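# Pull the rubber cuff off its stand onto the port

## Task

Lift the black rubber cuff from its stand and work it down over the round port next to it, so that its lower edge (the one carrying four orange tabs) ends up tucked beneath the port's rim along the whole circumference. Success is judged by how much of that edge sits under the rim when the scene finishes.

## Robot and tools

Robots: four identical Kinova Gen3 arms, arm1 to arm4. Each has seven revolute joints, a five-fingered right hand and a wrist camera (armN_cam_wrist). Fixed room cameras: cam_a, cam_b, cam_c, cam_d, cam_east, cam_north, cam_south, cam_top.

Frame: one shared scene frame, metres, origin on the floor, +z up. Each arm's foot (base_link) points along its own +x. Feet: arm1 (-0.310, -0.600, 0.529), arm2 (0.308, -0.600, 0.551), arm3 (0.308, 0.601, 0.468), arm4 (-0.310, 0.599, 0.540). So arm1 and arm2 stand on the -y side facing +y, arm3 and arm4 on the +y side facing -y. Reach is about 1.06 m from the joint 1 axis.

Joints (radians, absolute targets, never offsets): joint1_rad ±6.283, spins the whole arm about the vertical foot axis, positive clockwise viewed from above, 0 = arm extends along the foot's +x. joint2_rad ±2.249, shoulder; 0 is upright, positive leans forward. joint3_rad ±6.283, twists the upper arm. joint4_rad ±2.579, elbow; 0 is straight, positive bends the same way as positive joint2 (with joint3 at 0). joint5_rad ±6.283, twists the forearm. joint6_rad ±2.099, wrist bend, positive matches positive joint4 (with joint5 at 0). joint7_rad ±6.283, rolls the hand, positive counter-clockwise looking from behind the hand. Tolerance for done is 0.01 rad. Target rates are capped at 1.39 rad/s (joints 1-4) and 1.22 rad/s (5-7). Joints of one arm start and finish together, so the hand can sweep a wide curve between postures.

Hand: with joints 1, 3, 5 at 0, joint7 at 1.57 and fingers pointing down ahead of the arm, the palm faces right and the thumb is toward the foot. The hand point lies 0.045 m in front of the palm; its +z runs along straight fingers, +y out of the palm, +x across the palm away from the thumb. Straight fingers extend 0.06-0.07 m past the point. With the thumb turned fully opposite the fingers, the hand wraps objects about 0.035-0.065 m thick, or handles down to about 0.025 m. A bracket on the little-finger side of the wrist protrudes and can collide. The wrist camera views the hand point roughly 30 degrees off the finger line toward the thumb.

Hand keys (unitless, -1 to 1, absolute): hand_little, hand_ring, hand_middle, hand_index, hand_thumb_bend (+1 straight, -1 curled); hand_thumb_turn (+1 beside palm, -1 across in front of palm). hand_force_limit (-1 to 1) is the stopping load for a closing motor, scaling roughly 0 N at -1 to 10 N at +1 (15 N for thumb motors). hand_speed (-0.96 to 1) is near zero at -1 and full at +0.48 and above. Both are settings and start no motion on their own. Each scene starts with force limit 0 and speed -0.8. Use -0.94 or slower for a soft grip; faster closing can overshoot the limit several times. A motor only moves when its target changes by at least 0.002; to tighten, raise the limit and send a more-closed target than the reading; to loosen, send a more-open one.

Tools:
move: keys arm1, arm2, arm3, arm4 (each optional, separate object per arm) and cameras. Each arm object holds joints (a map of joint name to target) and optionally min_time_s (0.1 to 8 s, lower bound on that arm's motion duration). Unnamed arms or joints get nothing new but may still be pushing toward an earlier target. An action lasts at most 15 s. cameras: list of names, ["all"], or [] for none; omitted means none after an action, all for an empty call. An empty move returns full state plus images.
wait: seconds (0 to 10), optional cameras; commands nothing.
zoom_image: camera name and region [x0, y0, x1, y1] in pixels of that camera's latest image (672x504, origin top-left), at most 504 by 504.
show_instructions: no arguments; shows the reference image(s).
finished_scene: scene (integer, current scene number); irreversible, so only call once the cuff is in place and stays so unassisted.

Results: a move line such as "move: arm1 done; arm2 time_out". Per arm: joint_positions (including hand values and the two settings), joint_status (done, off_target, time_out, not_followed, limit_stop_at_motor_heat, or not commanded), hand_stopped_by (six words for little, ring, middle, index, thumb_bend, thumb_turn: moving, target, force, stalled, fault), per-motor loads in N (positive = pushed open), Joint velocities in rad/s, joint torques, Flange force along the tool axes, and on_its_own. Arms not commanded appear under "as last shown". The pictures line gives the image order; images may lag the state slightly. "joint command not followed" means a collision check blocked the arm.

Cautions: if a call is refused or a stop interrupts it, later move, wait and finished_scene calls in the same reply are skipped. Never drop things or knock them out of the workspace or to the floor. Avoid hard contact between arms, and never close a hand on another arm's fingers. The arm keeps pushing on contact; exceeding 104.5 N m (joints 1-4) or 51.3 N m (joints 5-7), or drifting over 5 degrees from plan, triggers a 10 s torque-fault halt. Do not strike fixed or heavy objects, and do not overload fingers. Long holds or stretched poses heat motors: MOTOR HOT appears at 60 °C, and at 75 °C the arm sags and halts. Loose objects may occasionally be nudged by outside forces.

Each tool is called as name([rows], argument=value, ...), one row to a line, values as JSON.

Reference images:

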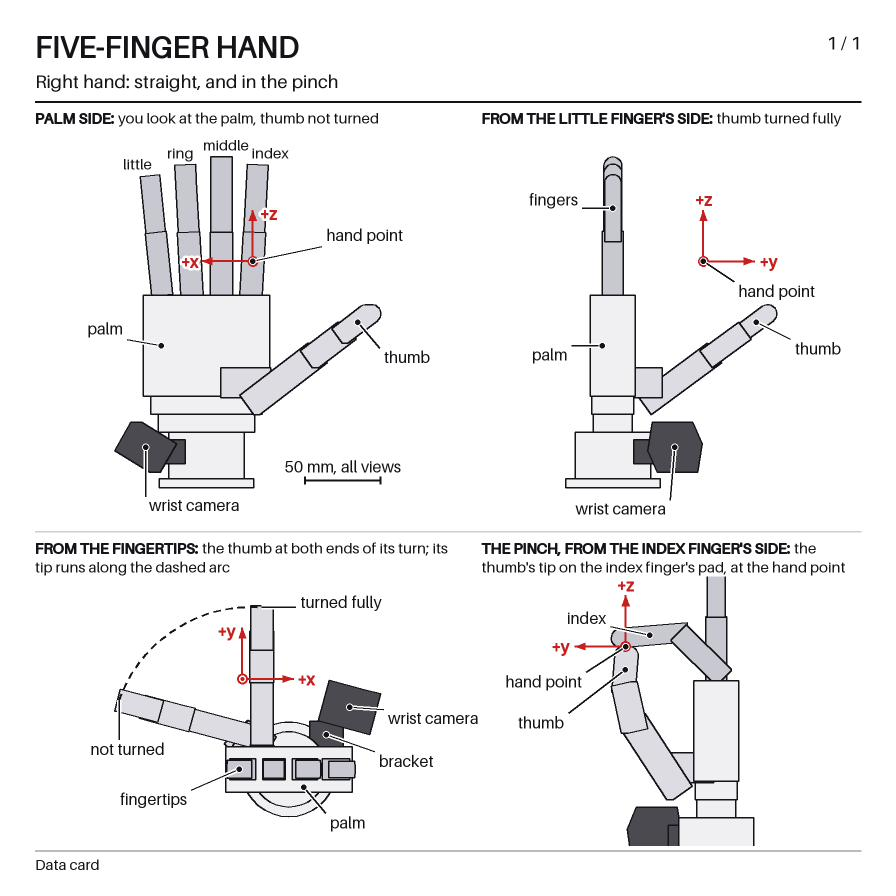

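## Session

move()

Scene clock: 0.00 s.
Joint torques (N m): no reading
Flange force (N): no reading
Joint velocities: within noise
arm1.joint_positions: joint1_rad=-0.297 joint2_rad=-0.334 joint3_rad=-0.103 joint4_rad=+1.482 joint5_rad=-0.049 joint6_rad=+2.066 joint7_rad=-2.017 hand_little=+1.000 hand_ring=+1.000 hand_middle=+1.000 hand_index=+1.000 hand_thumb_turn=+1.000 hand_thumb_bend=+1.000 hand_force_limit=+0.000 hand_speed=-0.800
arm1.joint_status: not commanded
arm1.hand_stopped_by: target,target,target,target,target,target
arm1.little_load_n: 0.0
arm1.ring_load_n: 0.0
arm1.middle_load_n: 0.0
arm1.index_load_n: 0.0
arm1.thumb_bend_load_n: 0.0
arm1.thumb_turn_load_n: 0.0
arm1.hand: x=-0.4047 y=-0.4415 z=+1.0145 quat_wxyz=(+0.019, +0.671, -0.741, +0.035) (m; scene frame)
arm2.joint_positions: joint1_rad=+0.037 joint2_rad=-0.368 joint3_rad=-0.050 joint4_rad=+1.537 joint5_rad=+0.000 joint6_rad=+2.043 joint7_rad=-2.042 hand_little=+1.000 hand_ring=+1.000 hand_middle=+1.000 hand_index=+1.000 hand_thumb_turn=+1.000 hand_thumb_bend=+1.000 hand_force_limit=+0.000 hand_speed=-0.800
arm2.joint_status: not commanded
arm2.hand_stopped_by: target,target,target,target,target,target
arm2.little_load_n: 0.0
arm2.ring_load_n: 0.0
arm2.middle_load_n: 0.0
arm2.index_load_n: 0.0
arm2.thumb_bend_load_n: 0.0
arm2.thumb_turn_load_n: 0.0
arm2.hand: x=+0.2836 y=-0.4297 z=+1.0253 quat_wxyz=(+0.017, +0.555, -0.831, +0.033) (m; scene frame)
arm3.joint_positions: joint1_rad=+0.177 joint2_rad=-0.354 joint3_rad=-0.058 joint4_rad=+1.484 joint5_rad=+0.011 joint6_rad=+1.955 joint7_rad=-2.011 hand_little=+1.000 hand_ring=+1.000 hand_middle=+1.000 hand_index=+1.000 hand_thumb_turn=+1.000 hand_thumb_bend=+1.000 hand_force_limit=+0.000 hand_speed=-0.800
arm3.joint_status: not commanded
arm3.hand_stopped_by: target,target,target,target,target,target
arm3.little_load_n: 0.0
arm3.ring_load_n: 0.0
arm3.middle_load_n: 0.0
arm3.index_load_n: 0.0
arm3.thumb_bend_load_n: 0.0
arm3.thumb_turn_load_n: 0.0
arm3.hand: x=+0.2811 y=+0.3851 z=+0.9593 quat_wxyz=(-0.008, -0.894, -0.448, +0.024) (m; scene frame)
arm4.joint_positions: joint1_rad=-0.071 joint2_rad=-0.438 joint3_rad=-0.107 joint4_rad=+1.537 joint5_rad=-0.046 joint6_rad=+2.048 joint7_rad=-1.970 hand_little=+1.000 hand_ring=+1.000 hand_middle=+1.000 hand_index=+1.000 hand_thumb_turn=+1.000 hand_thumb_bend=+1.000 hand_force_limit=+0.000 hand_speed=-0.800
arm4.joint_status: not commanded
arm4.hand_stopped_by: target,target,target,target,target,target
arm4.little_load_n: 0.0
arm4.ring_load_n: 0.0
arm4.middle_load_n: 0.0
arm4.index_load_n: 0.0
arm4.thumb_bend_load_n: -0.5
arm4.thumb_turn_load_n: 0.0
arm4.hand: x=-0.2325 y=+0.4658 z=+1.0267 quat_wxyz=(+0.003, -0.753, -0.658, +0.002) (m; scene frame)
pictures: arm1_cam_wrist, arm2_cam_wrist, arm3_cam_wrist, arm4_cam_wrist, cam_a, cam_b, cam_c, cam_d, cam_east, cam_north, cam_south, cam_top

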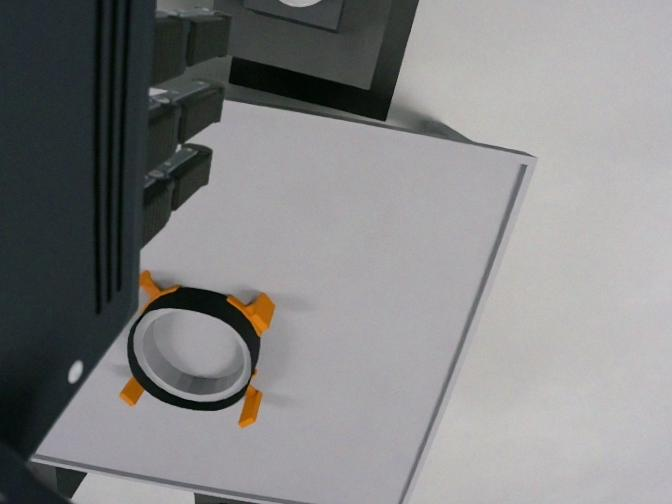

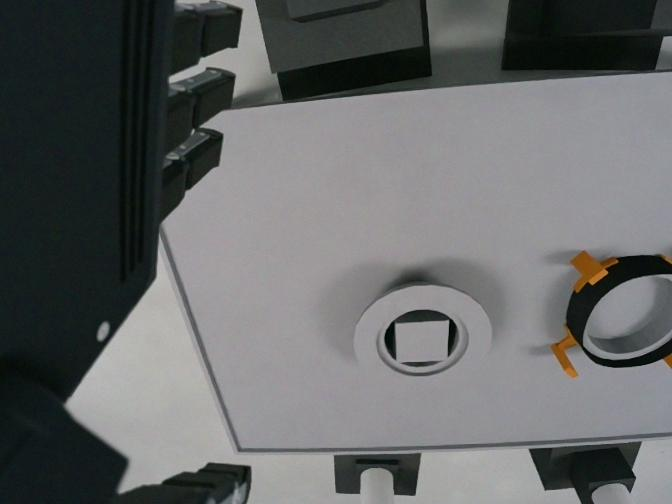

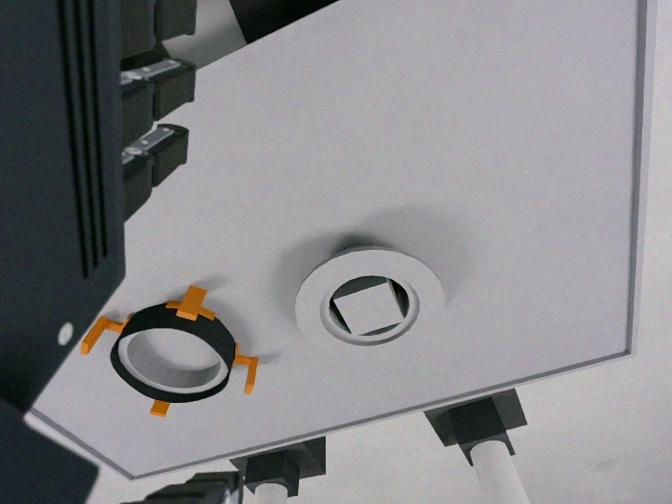

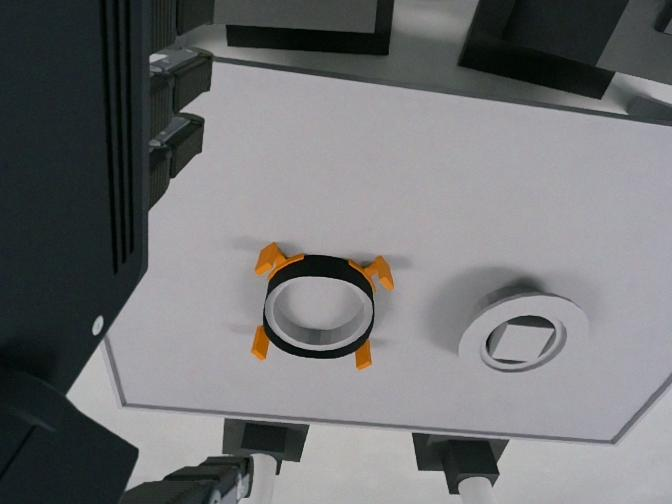

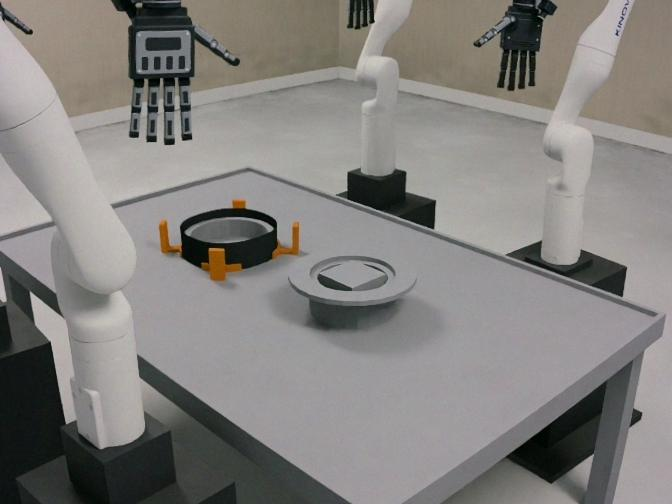

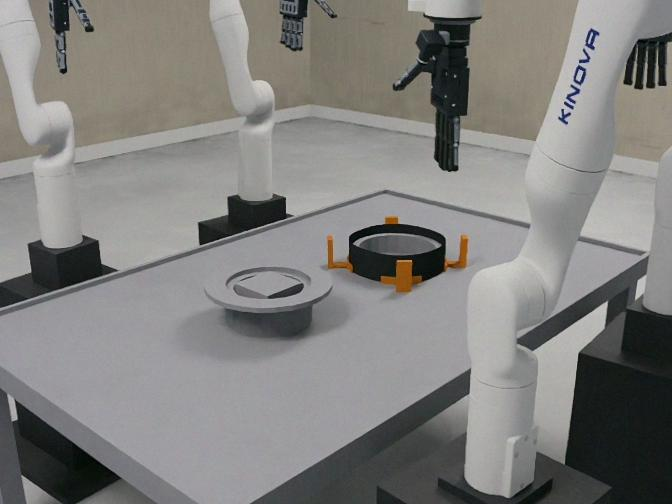

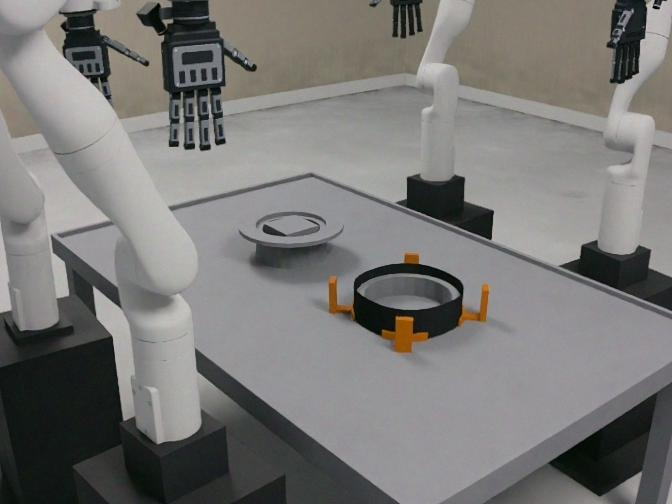

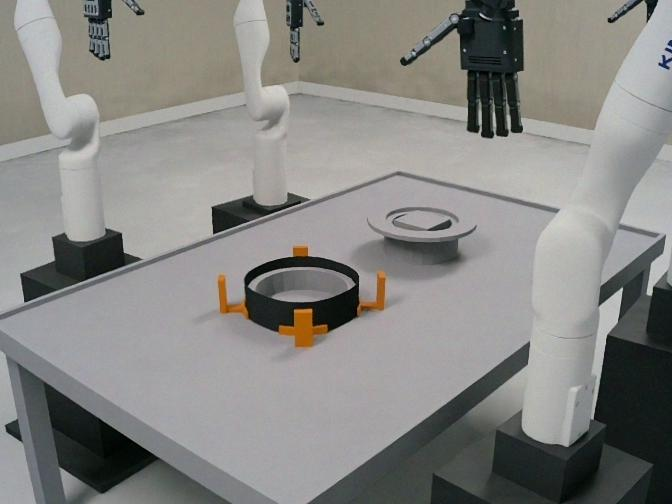

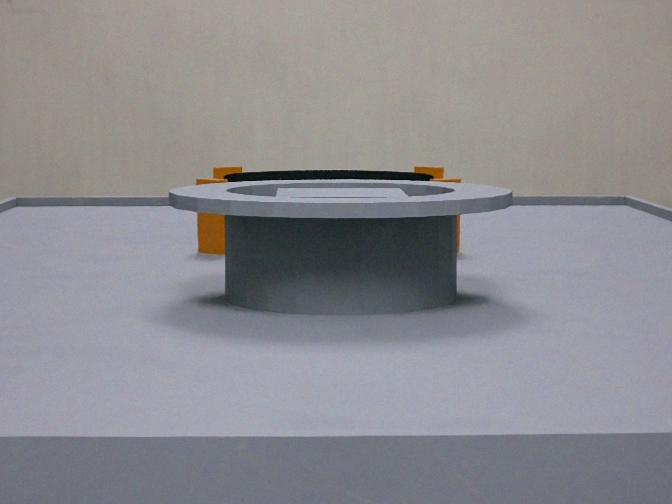

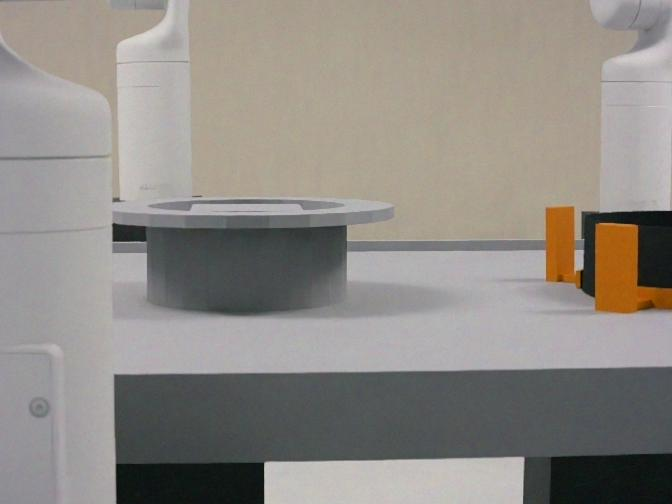

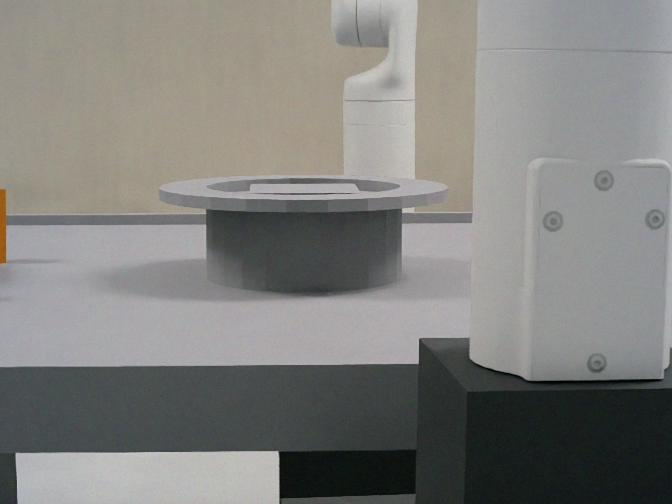

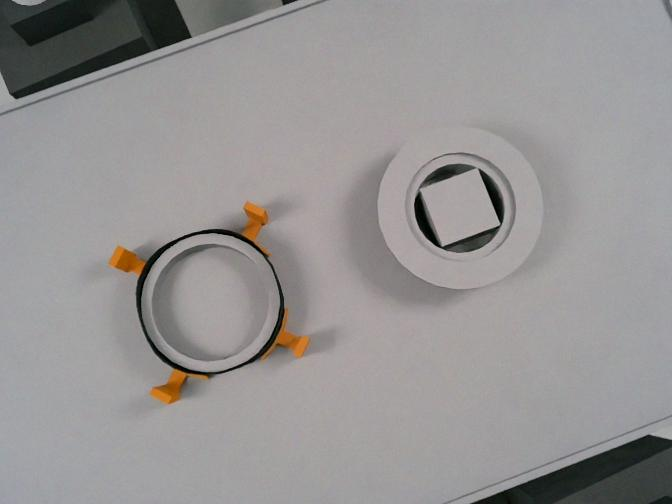

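zoom_image(camera="cam_top", region=[90, 180, 330, 420])

zoom_image(camera="cam_top", region=[360, 110, 560, 310])

Scaled by 2.100 from the camera's 672x504 image, which has a finer 960x720 frame.

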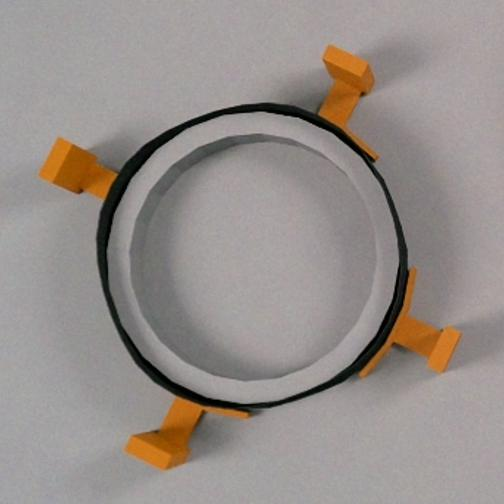

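Scaled by 2.520 from the camera's 672x504 image, which has a finer 960x720 frame.

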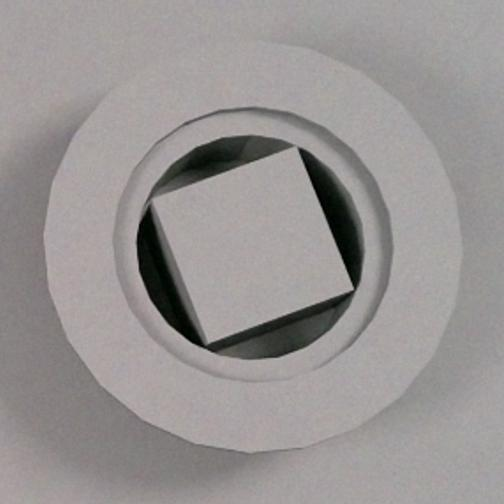

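zoom_image(camera="cam_top", region=[232, 190, 282, 240])

zoom_image(camera="cam_top", region=[100, 235, 150, 285])

zoom_image(camera="cam_top", region=[142, 365, 192, 415])

zoom_image(camera="cam_top", region=[270, 320, 320, 370])

Scaled by 10.080 from the camera's 672x504 image, which has a finer 960x720 frame.

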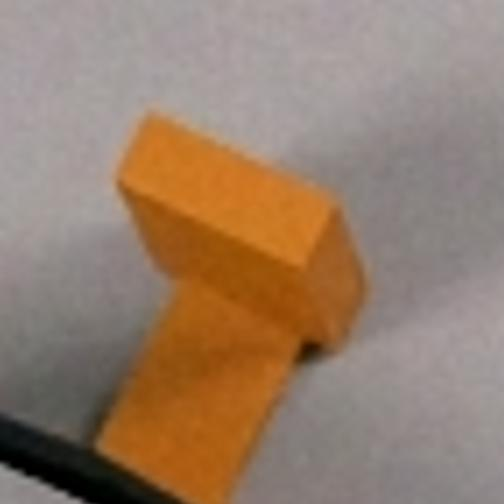

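Scaled by 10.080 from the camera's 672x504 image, which has a finer 960x720 frame.

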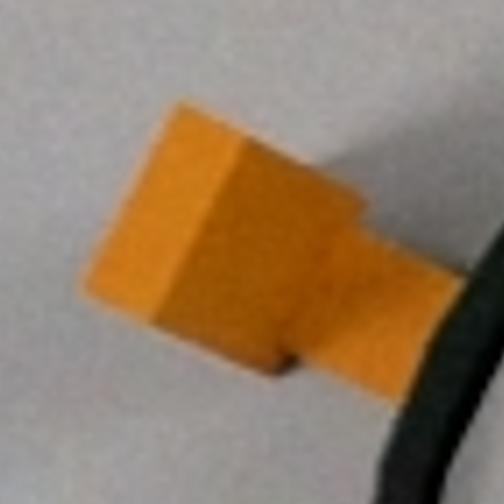

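Scaled by 10.080 from the camera's 672x504 image, which has a finer 960x720 frame.

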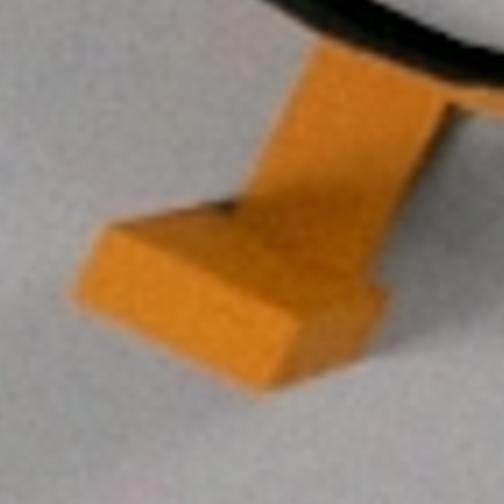

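Scaled by 10.080 from the camera's 672x504 image, which has a finer 960x720 frame.

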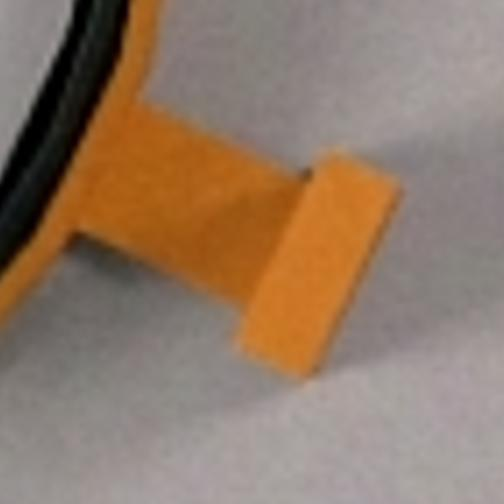

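move(arm1={"joints":{"joint1_rad":-0.8198,"joint3_rad":0,"joint4_rad":2.1979,"joint5_rad":1.5718,"joint6_rad":1.3090,"joint7_rad":-3.1306,"hand_thumb_turn":-1,"hand_ring":-1,"hand_little":-1,"hand_index":0.3,"hand_middle":0.3,"hand_thumb_bend":0.5},"min_time_s":4.5}, arm2={"joints":{"joint1_rad":-0.5928,"joint3_rad":0,"joint4_rad":2.2150,"joint5_rad":0.0932,"joint6_rad":-1.3997,"joint7_rad":0.0088,"hand_thumb_turn":-1,"hand_ring":-1,"hand_little":-1,"hand_index":0.3,"hand_middle":0.3,"hand_thumb_bend":0.5},"min_time_s":4.5}, arm3={"joints":{"joint1_rad":0.4611,"joint3_rad":0,"joint4_rad":2.2513,"joint5_rad":-0.2952,"joint6_rad":-1.1551,"joint7_rad":0.0482,"hand_thumb_turn":-1,"hand_ring":-1,"hand_little":-1,"hand_index":0.3,"hand_middle":0.3,"hand_thumb_bend":0.5},"min_time_s":4.5}, arm4={"joints":{"joint1_rad":0.6846,"joint3_rad":0,"joint4_rad":2.1332,"joint5_rad":-1.7701,"joint6_rad":1.3034,"joint7_rad":-3.1700,"hand_thumb_turn":-1,"hand_ring":-1,"hand_little":-1,"hand_index":0.3,"hand_middle":0.3,"hand_thumb_bend":0.5},"min_time_s":4.5})

move(arm1={"joints":{"joint2_rad":0.9330},"min_time_s":3.5}, arm2={"joints":{"joint2_rad":1.0176},"min_time_s":3.5}, arm3={"joints":{"joint2_rad":0.7298},"min_time_s":3.5}, arm4={"joints":{"joint2_rad":0.9804},"min_time_s":3.5}, cameras=["cam_top","cam_a","cam_b","cam_c","cam_d"])

Scene clock: 67.13 s.
Joint torques (N m): arm1=[-0.8 -2.6 -1.89 -7.91 2.56 0.7 -0.22] | arm2=[1.69 -2.89 2.06 -8.96 -0.06 -1.08 0.11] | arm3=[0.23 -5.01 -1.06 -8.97 0.15 -1.53 0.2] | arm4=[1.24 1.06 0.18 -10.16 -2.12 1.02 -0.6]
Flange force (N): arm1=[-2.7 -0.3 3.5] | arm2=[-9.0 2.5 1.4] | arm3=[4.9 6.0 4.8] | arm4=[-6.5 -3.9 -1.2]
move: arm1 done; arm2 done; arm3 done; arm4 done
Joint velocities: within noise
arm1.joint_positions: joint1_rad=-0.820 joint2_rad=-0.334 joint3_rad=+0.000 joint4_rad=+2.198 joint5_rad=+1.572 joint6_rad=+1.309 joint7_rad=-3.131 hand_little=-1.000 hand_ring=-1.000 hand_middle=+0.300 hand_index=+0.300 hand_thumb_turn=-1.000 hand_thumb_bend=+0.500 hand_force_limit=+0.000 hand_speed=-0.800
arm1.joint_status: all done
arm1.hand_stopped_by: target,target,target,target,target,target
arm1.little_load_n: 0.0
arm1.ring_load_n: 0.0
arm1.middle_load_n: 0.0
arm1.index_load_n: 0.0
arm1.thumb_bend_load_n: 0.0
arm1.thumb_turn_load_n: 0.0
arm1.hand: x=-0.2886 y=-0.1538 z=+1.1070 quat_wxyz=(-0.638, +0.445, -0.583, -0.234) (m; scene frame)
arm2.joint_positions: joint1_rad=-0.593 joint2_rad=-0.368 joint3_rad=+0.000 joint4_rad=+2.215 joint5_rad=+0.093 joint6_rad=-1.400 joint7_rad=+0.009 hand_little=-1.000 hand_ring=-1.000 hand_middle=+0.300 hand_index=+0.300 hand_thumb_turn=-1.000 hand_thumb_bend=+0.500 hand_force_limit=+0.000 hand_speed=-0.800
arm2.joint_status: all done
arm2.hand_stopped_by: target,target,target,target,target,target
arm2.little_load_n: 0.0
arm2.ring_load_n: 0.0
arm2.middle_load_n: 0.0
arm2.index_load_n: 0.0
arm2.thumb_bend_load_n: 0.0
arm2.thumb_turn_load_n: 0.0
arm2.hand: x=+0.0829 y=-0.3445 z=+1.4051 quat_wxyz=(-0.922, +0.194, +0.109, -0.316) (m; scene frame)
arm3.joint_positions: joint1_rad=+0.461 joint2_rad=-0.354 joint3_rad=+0.000 joint4_rad=+2.251 joint5_rad=-0.295 joint6_rad=-1.155 joint7_rad=+0.048 hand_little=-1.000 hand_ring=-1.000 hand_middle=+0.300 hand_index=+0.300 hand_thumb_turn=-1.000 hand_thumb_bend=+0.500 hand_force_limit=+0.000 hand_speed=-0.800
arm3.joint_status: all done
arm3.hand_stopped_by: target,target,target,target,target,target
arm3.little_load_n: 0.0
arm3.ring_load_n: 0.0
arm3.middle_load_n: 0.0
arm3.index_load_n: 0.0
arm3.thumb_bend_load_n: 0.0
arm3.thumb_turn_load_n: 0.0
arm3.hand: x=+0.0266 y=+0.2740 z=+1.2333 quat_wxyz=(+0.260, -0.230, -0.319, +0.882) (m; scene frame)
arm4.joint_positions: joint1_rad=+0.685 joint2_rad=-0.438 joint3_rad=+0.000 joint4_rad=+2.133 joint5_rad=-1.770 joint6_rad=+1.303 joint7_rad=-3.170 hand_little=-1.000 hand_ring=-1.000 hand_middle=+0.300 hand_index=+0.300 hand_thumb_turn=-1.000 hand_thumb_bend=+0.500 hand_force_limit=+0.000 hand_speed=-0.800
arm4.joint_status: all done
arm4.hand_stopped_by: target,target,target,target,target,target
arm4.little_load_n: 0.0
arm4.ring_load_n: 0.0
arm4.middle_load_n: 0.5
arm4.index_load_n: 0.0
arm4.thumb_bend_load_n: 0.0
arm4.thumb_turn_load_n: 0.5
arm4.hand: x=-0.2459 y=+0.2188 z=+1.1774 quat_wxyz=(-0.262, -0.552, +0.339, -0.715) (m; scene frame)
pictures: none

Scene clock: 70.93 s.
Joint torques (N m): arm1=[-0.77 -15.28 1.31 0.21 0.22 2.43 -0.2] | arm2=[1.51 -18 2.23 -2.02 0.2 -2.41 0.07] | arm3=[0.22 -18.78 0.01 -2.84 -0.32 -2.21 0.18] | arm4=[1.16 -14.27 -2.14 -1.62 0.21 2.96 -0.64]
Flange force (N): arm1=[-1.7 -2.0 1.8] | arm2=[-6.8 -0.3 -0.5] | arm3=[0.9 6.4 4.8] | arm4=[-5.3 -6.5 0.8]
move: arm1 done; arm2 done; arm3 done; arm4 done
Joint velocities: within noise
arm1.joint_positions: joint1_rad=-0.820 joint2_rad=+0.933 joint3_rad=+0.000 joint4_rad=+2.198 joint5_rad=+1.572 joint6_rad=+1.309 joint7_rad=-3.131 hand_little=-1.000 hand_ring=-1.000 hand_middle=+0.300 hand_index=+0.300 hand_thumb_turn=-1.000 hand_thumb_bend=+0.500 hand_force_limit=+0.000 hand_speed=-0.800
arm1.joint_status: all done
arm1.hand_stopped_by: target,target,target,target,target,target
arm1.little_load_n: 0.0
arm1.ring_load_n: 0.0
arm1.middle_load_n: 0.0
arm1.index_load_n: 0.0
arm1.thumb_bend_load_n: 0.0
arm1.thumb_turn_load_n: 0.0
arm1.hand: x=-0.3320 y=-0.1079 z=+0.6063 quat_wxyz=(-0.558, +0.729, -0.313, +0.243) (m; scene frame)
arm2.joint_positions: joint1_rad=-0.593 joint2_rad=+1.018 joint3_rad=+0.000 joint4_rad=+2.215 joint5_rad=+0.093 joint6_rad=-1.400 joint7_rad=+0.009 hand_little=-1.000 hand_ring=-1.000 hand_middle=+0.300 hand_index=+0.300 hand_thumb_turn=-1.000 hand_thumb_bend=+0.500 hand_force_limit=+0.000 hand_speed=-0.800
arm2.joint_status: all done
arm2.hand_stopped_by: target,target,target,target,target,target
arm2.little_load_n: 0.0
arm2.ring_load_n: 0.0
arm2.middle_load_n: 0.0
arm2.index_load_n: 0.0
arm2.thumb_bend_load_n: 0.0
arm2.thumb_turn_load_n: 0.0
arm2.hand: x=-0.0986 y=-0.1299 z=+0.6059 quat_wxyz=(-0.566, +0.737, +0.288, -0.231) (m; scene frame)
arm3.joint_positions: joint1_rad=+0.461 joint2_rad=+0.730 joint3_rad=+0.000 joint4_rad=+2.251 joint5_rad=-0.295 joint6_rad=-1.155 joint7_rad=+0.048 hand_little=-1.000 hand_ring=-1.000 hand_middle=+0.300 hand_index=+0.300 hand_thumb_turn=-1.000 hand_thumb_bend=+0.500 hand_force_limit=+0.000 hand_speed=-0.800
arm3.joint_status: all done
arm3.hand_stopped_by: target,target,target,target,target,target
arm3.little_load_n: 0.0
arm3.ring_load_n: 0.0
arm3.middle_load_n: 0.0
arm3.index_load_n: 0.0
arm3.thumb_bend_load_n: 0.0
arm3.thumb_turn_load_n: 0.0
arm3.hand: x=-0.0770 y=+0.1022 z=+0.6061 quat_wxyz=(+0.241, -0.315, -0.733, +0.553) (m; scene frame)
arm4.joint_positions: joint1_rad=+0.685 joint2_rad=+0.980 joint3_rad=+0.000 joint4_rad=+2.133 joint5_rad=-1.770 joint6_rad=+1.303 joint7_rad=-3.170 hand_little=-1.000 hand_ring=-1.000 hand_middle=+0.300 hand_index=+0.300 hand_thumb_turn=-1.000 hand_thumb_bend=+0.500 hand_force_limit=+0.000 hand_speed=-0.800
arm4.joint_status: all done
arm4.hand_stopped_by: target,target,target,target,target,target
arm4.little_load_n: 0.0
arm4.ring_load_n: 0.0
arm4.middle_load_n: 0.0
arm4.index_load_n: 0.0
arm4.thumb_bend_load_n: 0.0
arm4.thumb_turn_load_n: 0.0
arm4.hand: x=-0.3095 y=+0.1251 z=+0.6061 quat_wxyz=(+0.223, -0.293, +0.736, -0.568) (m; scene frame)
pictures: cam_a, cam_b, cam_c, cam_d, cam_top

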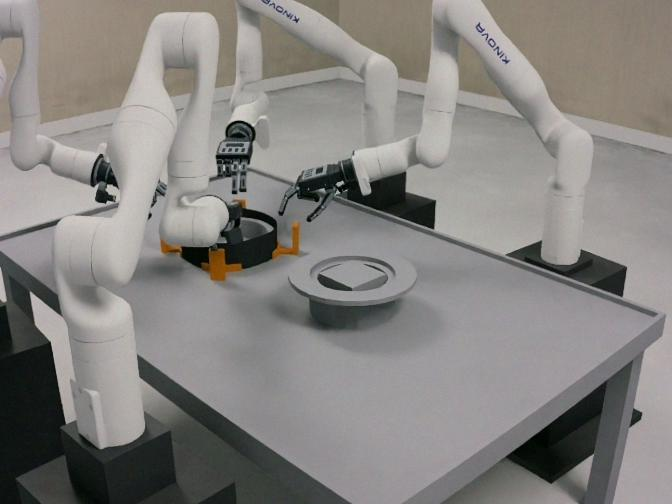

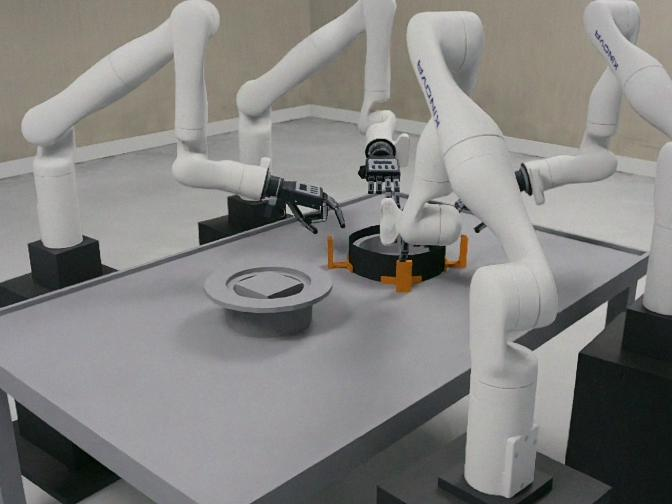

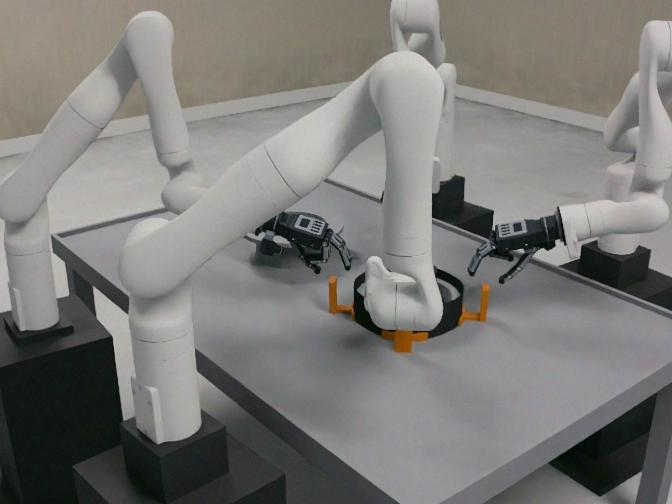

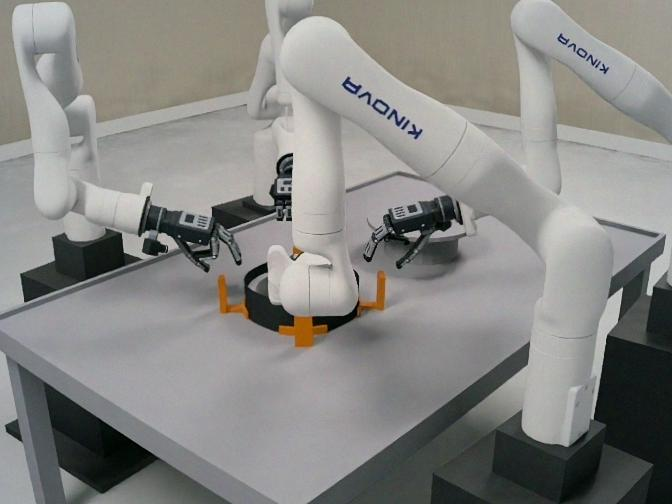

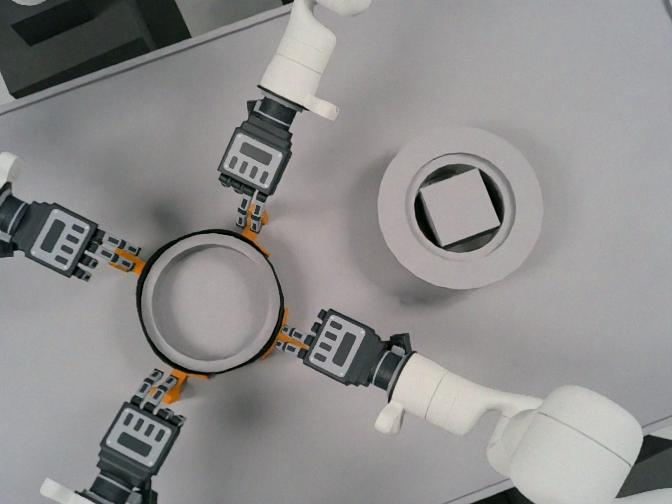

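zoom_image(camera="cam_top", region=[90, 180, 330, 420])

zoom_image(camera="cam_d", region=[130, 190, 270, 330])

zoom_image(camera="cam_d", region=[340, 190, 480, 330])

zoom_image(camera="cam_b", region=[270, 170, 410, 310])

Scaled by 2.100 from the camera's 672x504 image, which has a finer 960x720 frame.

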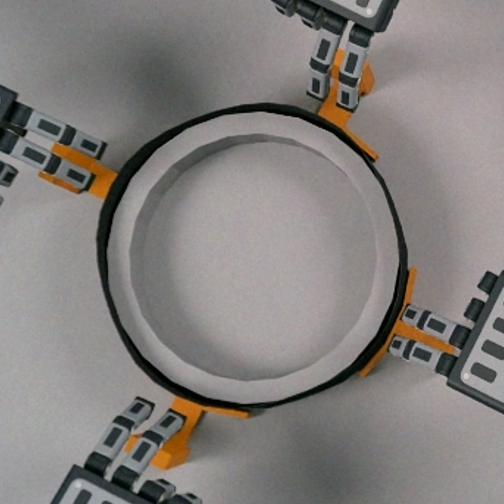

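Scaled by 3.600 from the camera's 672x504 image, which has a finer 960x720 frame.

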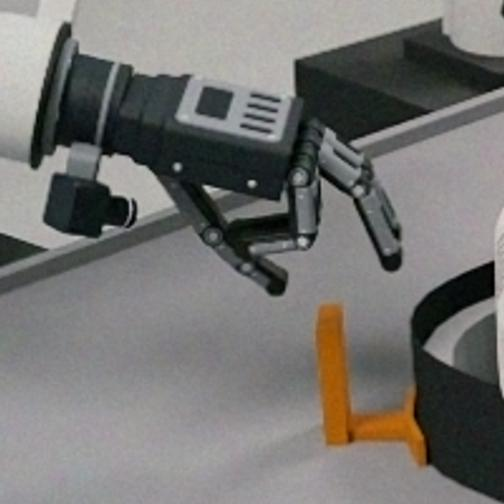

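Scaled by 3.600 from the camera's 672x504 image, which has a finer 960x720 frame.

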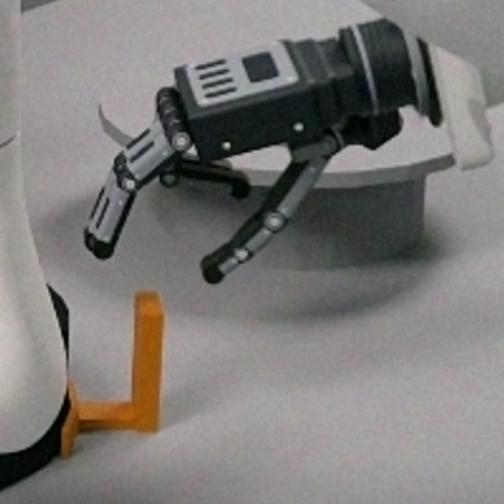

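Scaled by 3.600 from the camera's 672x504 image, which has a finer 960x720 frame.

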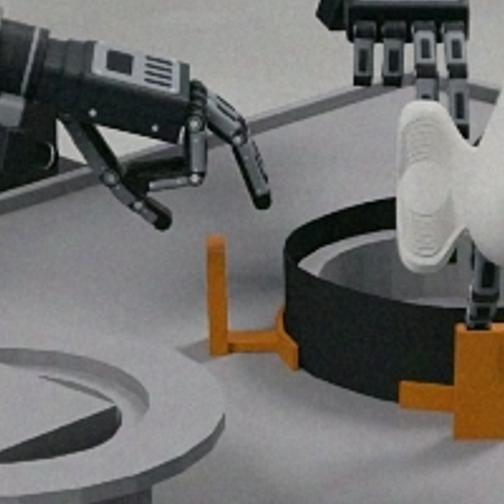

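zoom_image(camera="cam_top", region=[80, 220, 160, 300])

zoom_image(camera="cam_top", region=[220, 170, 300, 250])

zoom_image(camera="cam_top", region=[130, 350, 210, 430])

zoom_image(camera="cam_top", region=[260, 300, 340, 380])

Scaled by 6.300 from the camera's 672x504 image, which has a finer 960x720 frame.

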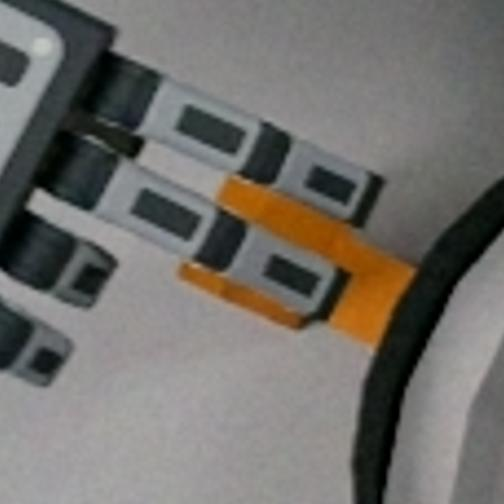

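Scaled by 6.300 from the camera's 672x504 image, which has a finer 960x720 frame.

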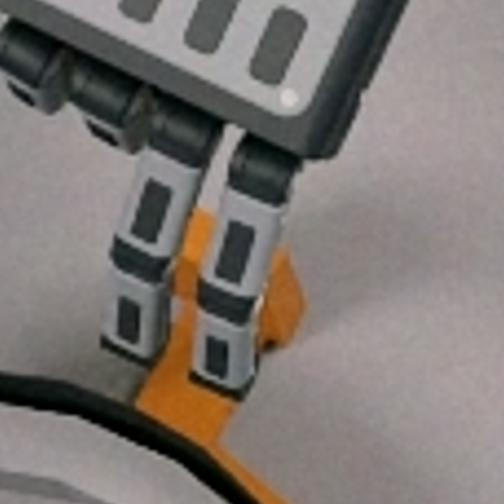

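Scaled by 6.300 from the camera's 672x504 image, which has a finer 960x720 frame.

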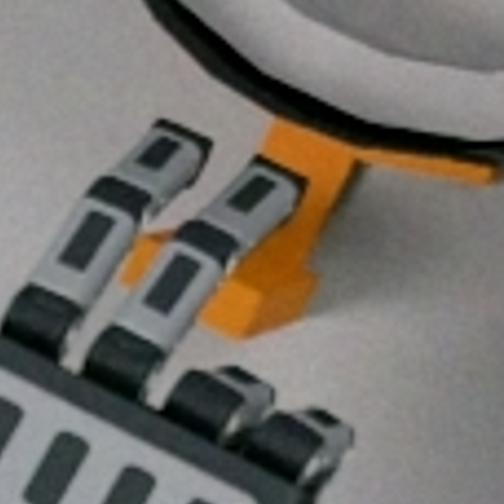

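Scaled by 6.300 from the camera's 672x504 image, which has a finer 960x720 frame.

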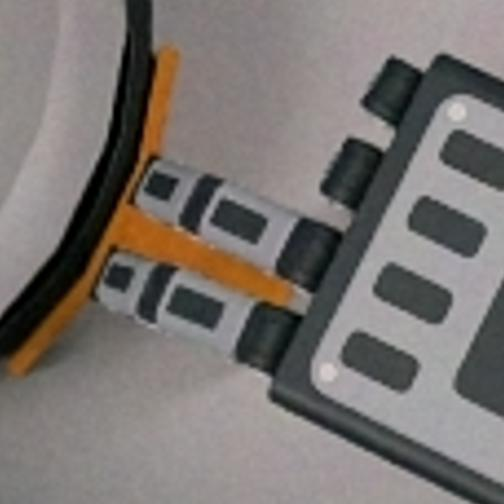

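zoom_image(camera="cam_a", region=[200, 140, 280, 220])

zoom_image(camera="cam_b", region=[350, 160, 430, 240])

zoom_image(camera="cam_d", region=[250, 180, 330, 260])

Scaled by 6.300 from the camera's 672x504 image, which has a finer 960x720 frame.

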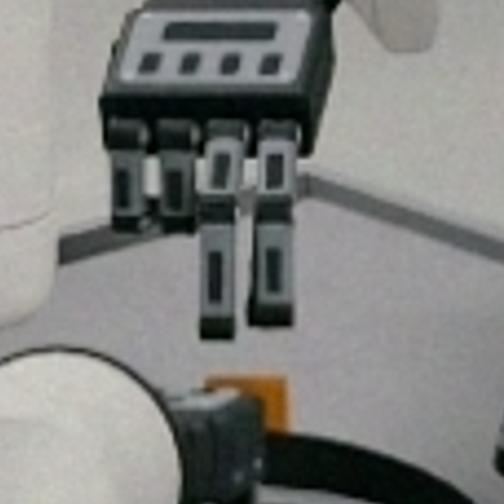

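Scaled by 6.300 from the camera's 672x504 image, which has a finer 960x720 frame.

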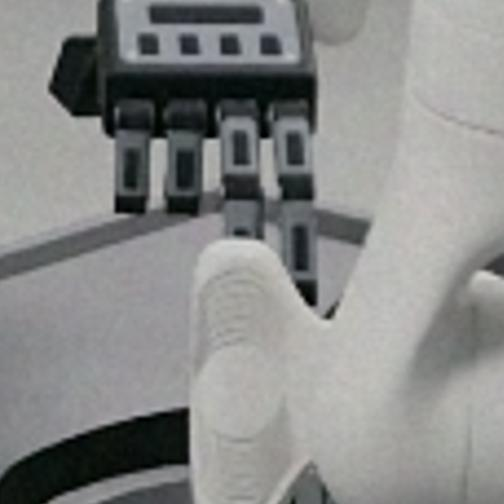

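Scaled by 6.300 from the camera's 672x504 image, which has a finer 960x720 frame.

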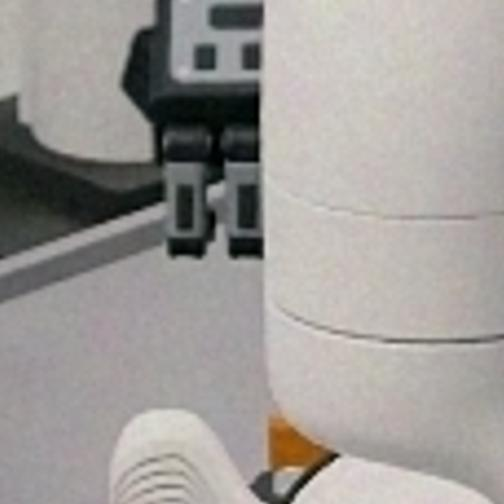

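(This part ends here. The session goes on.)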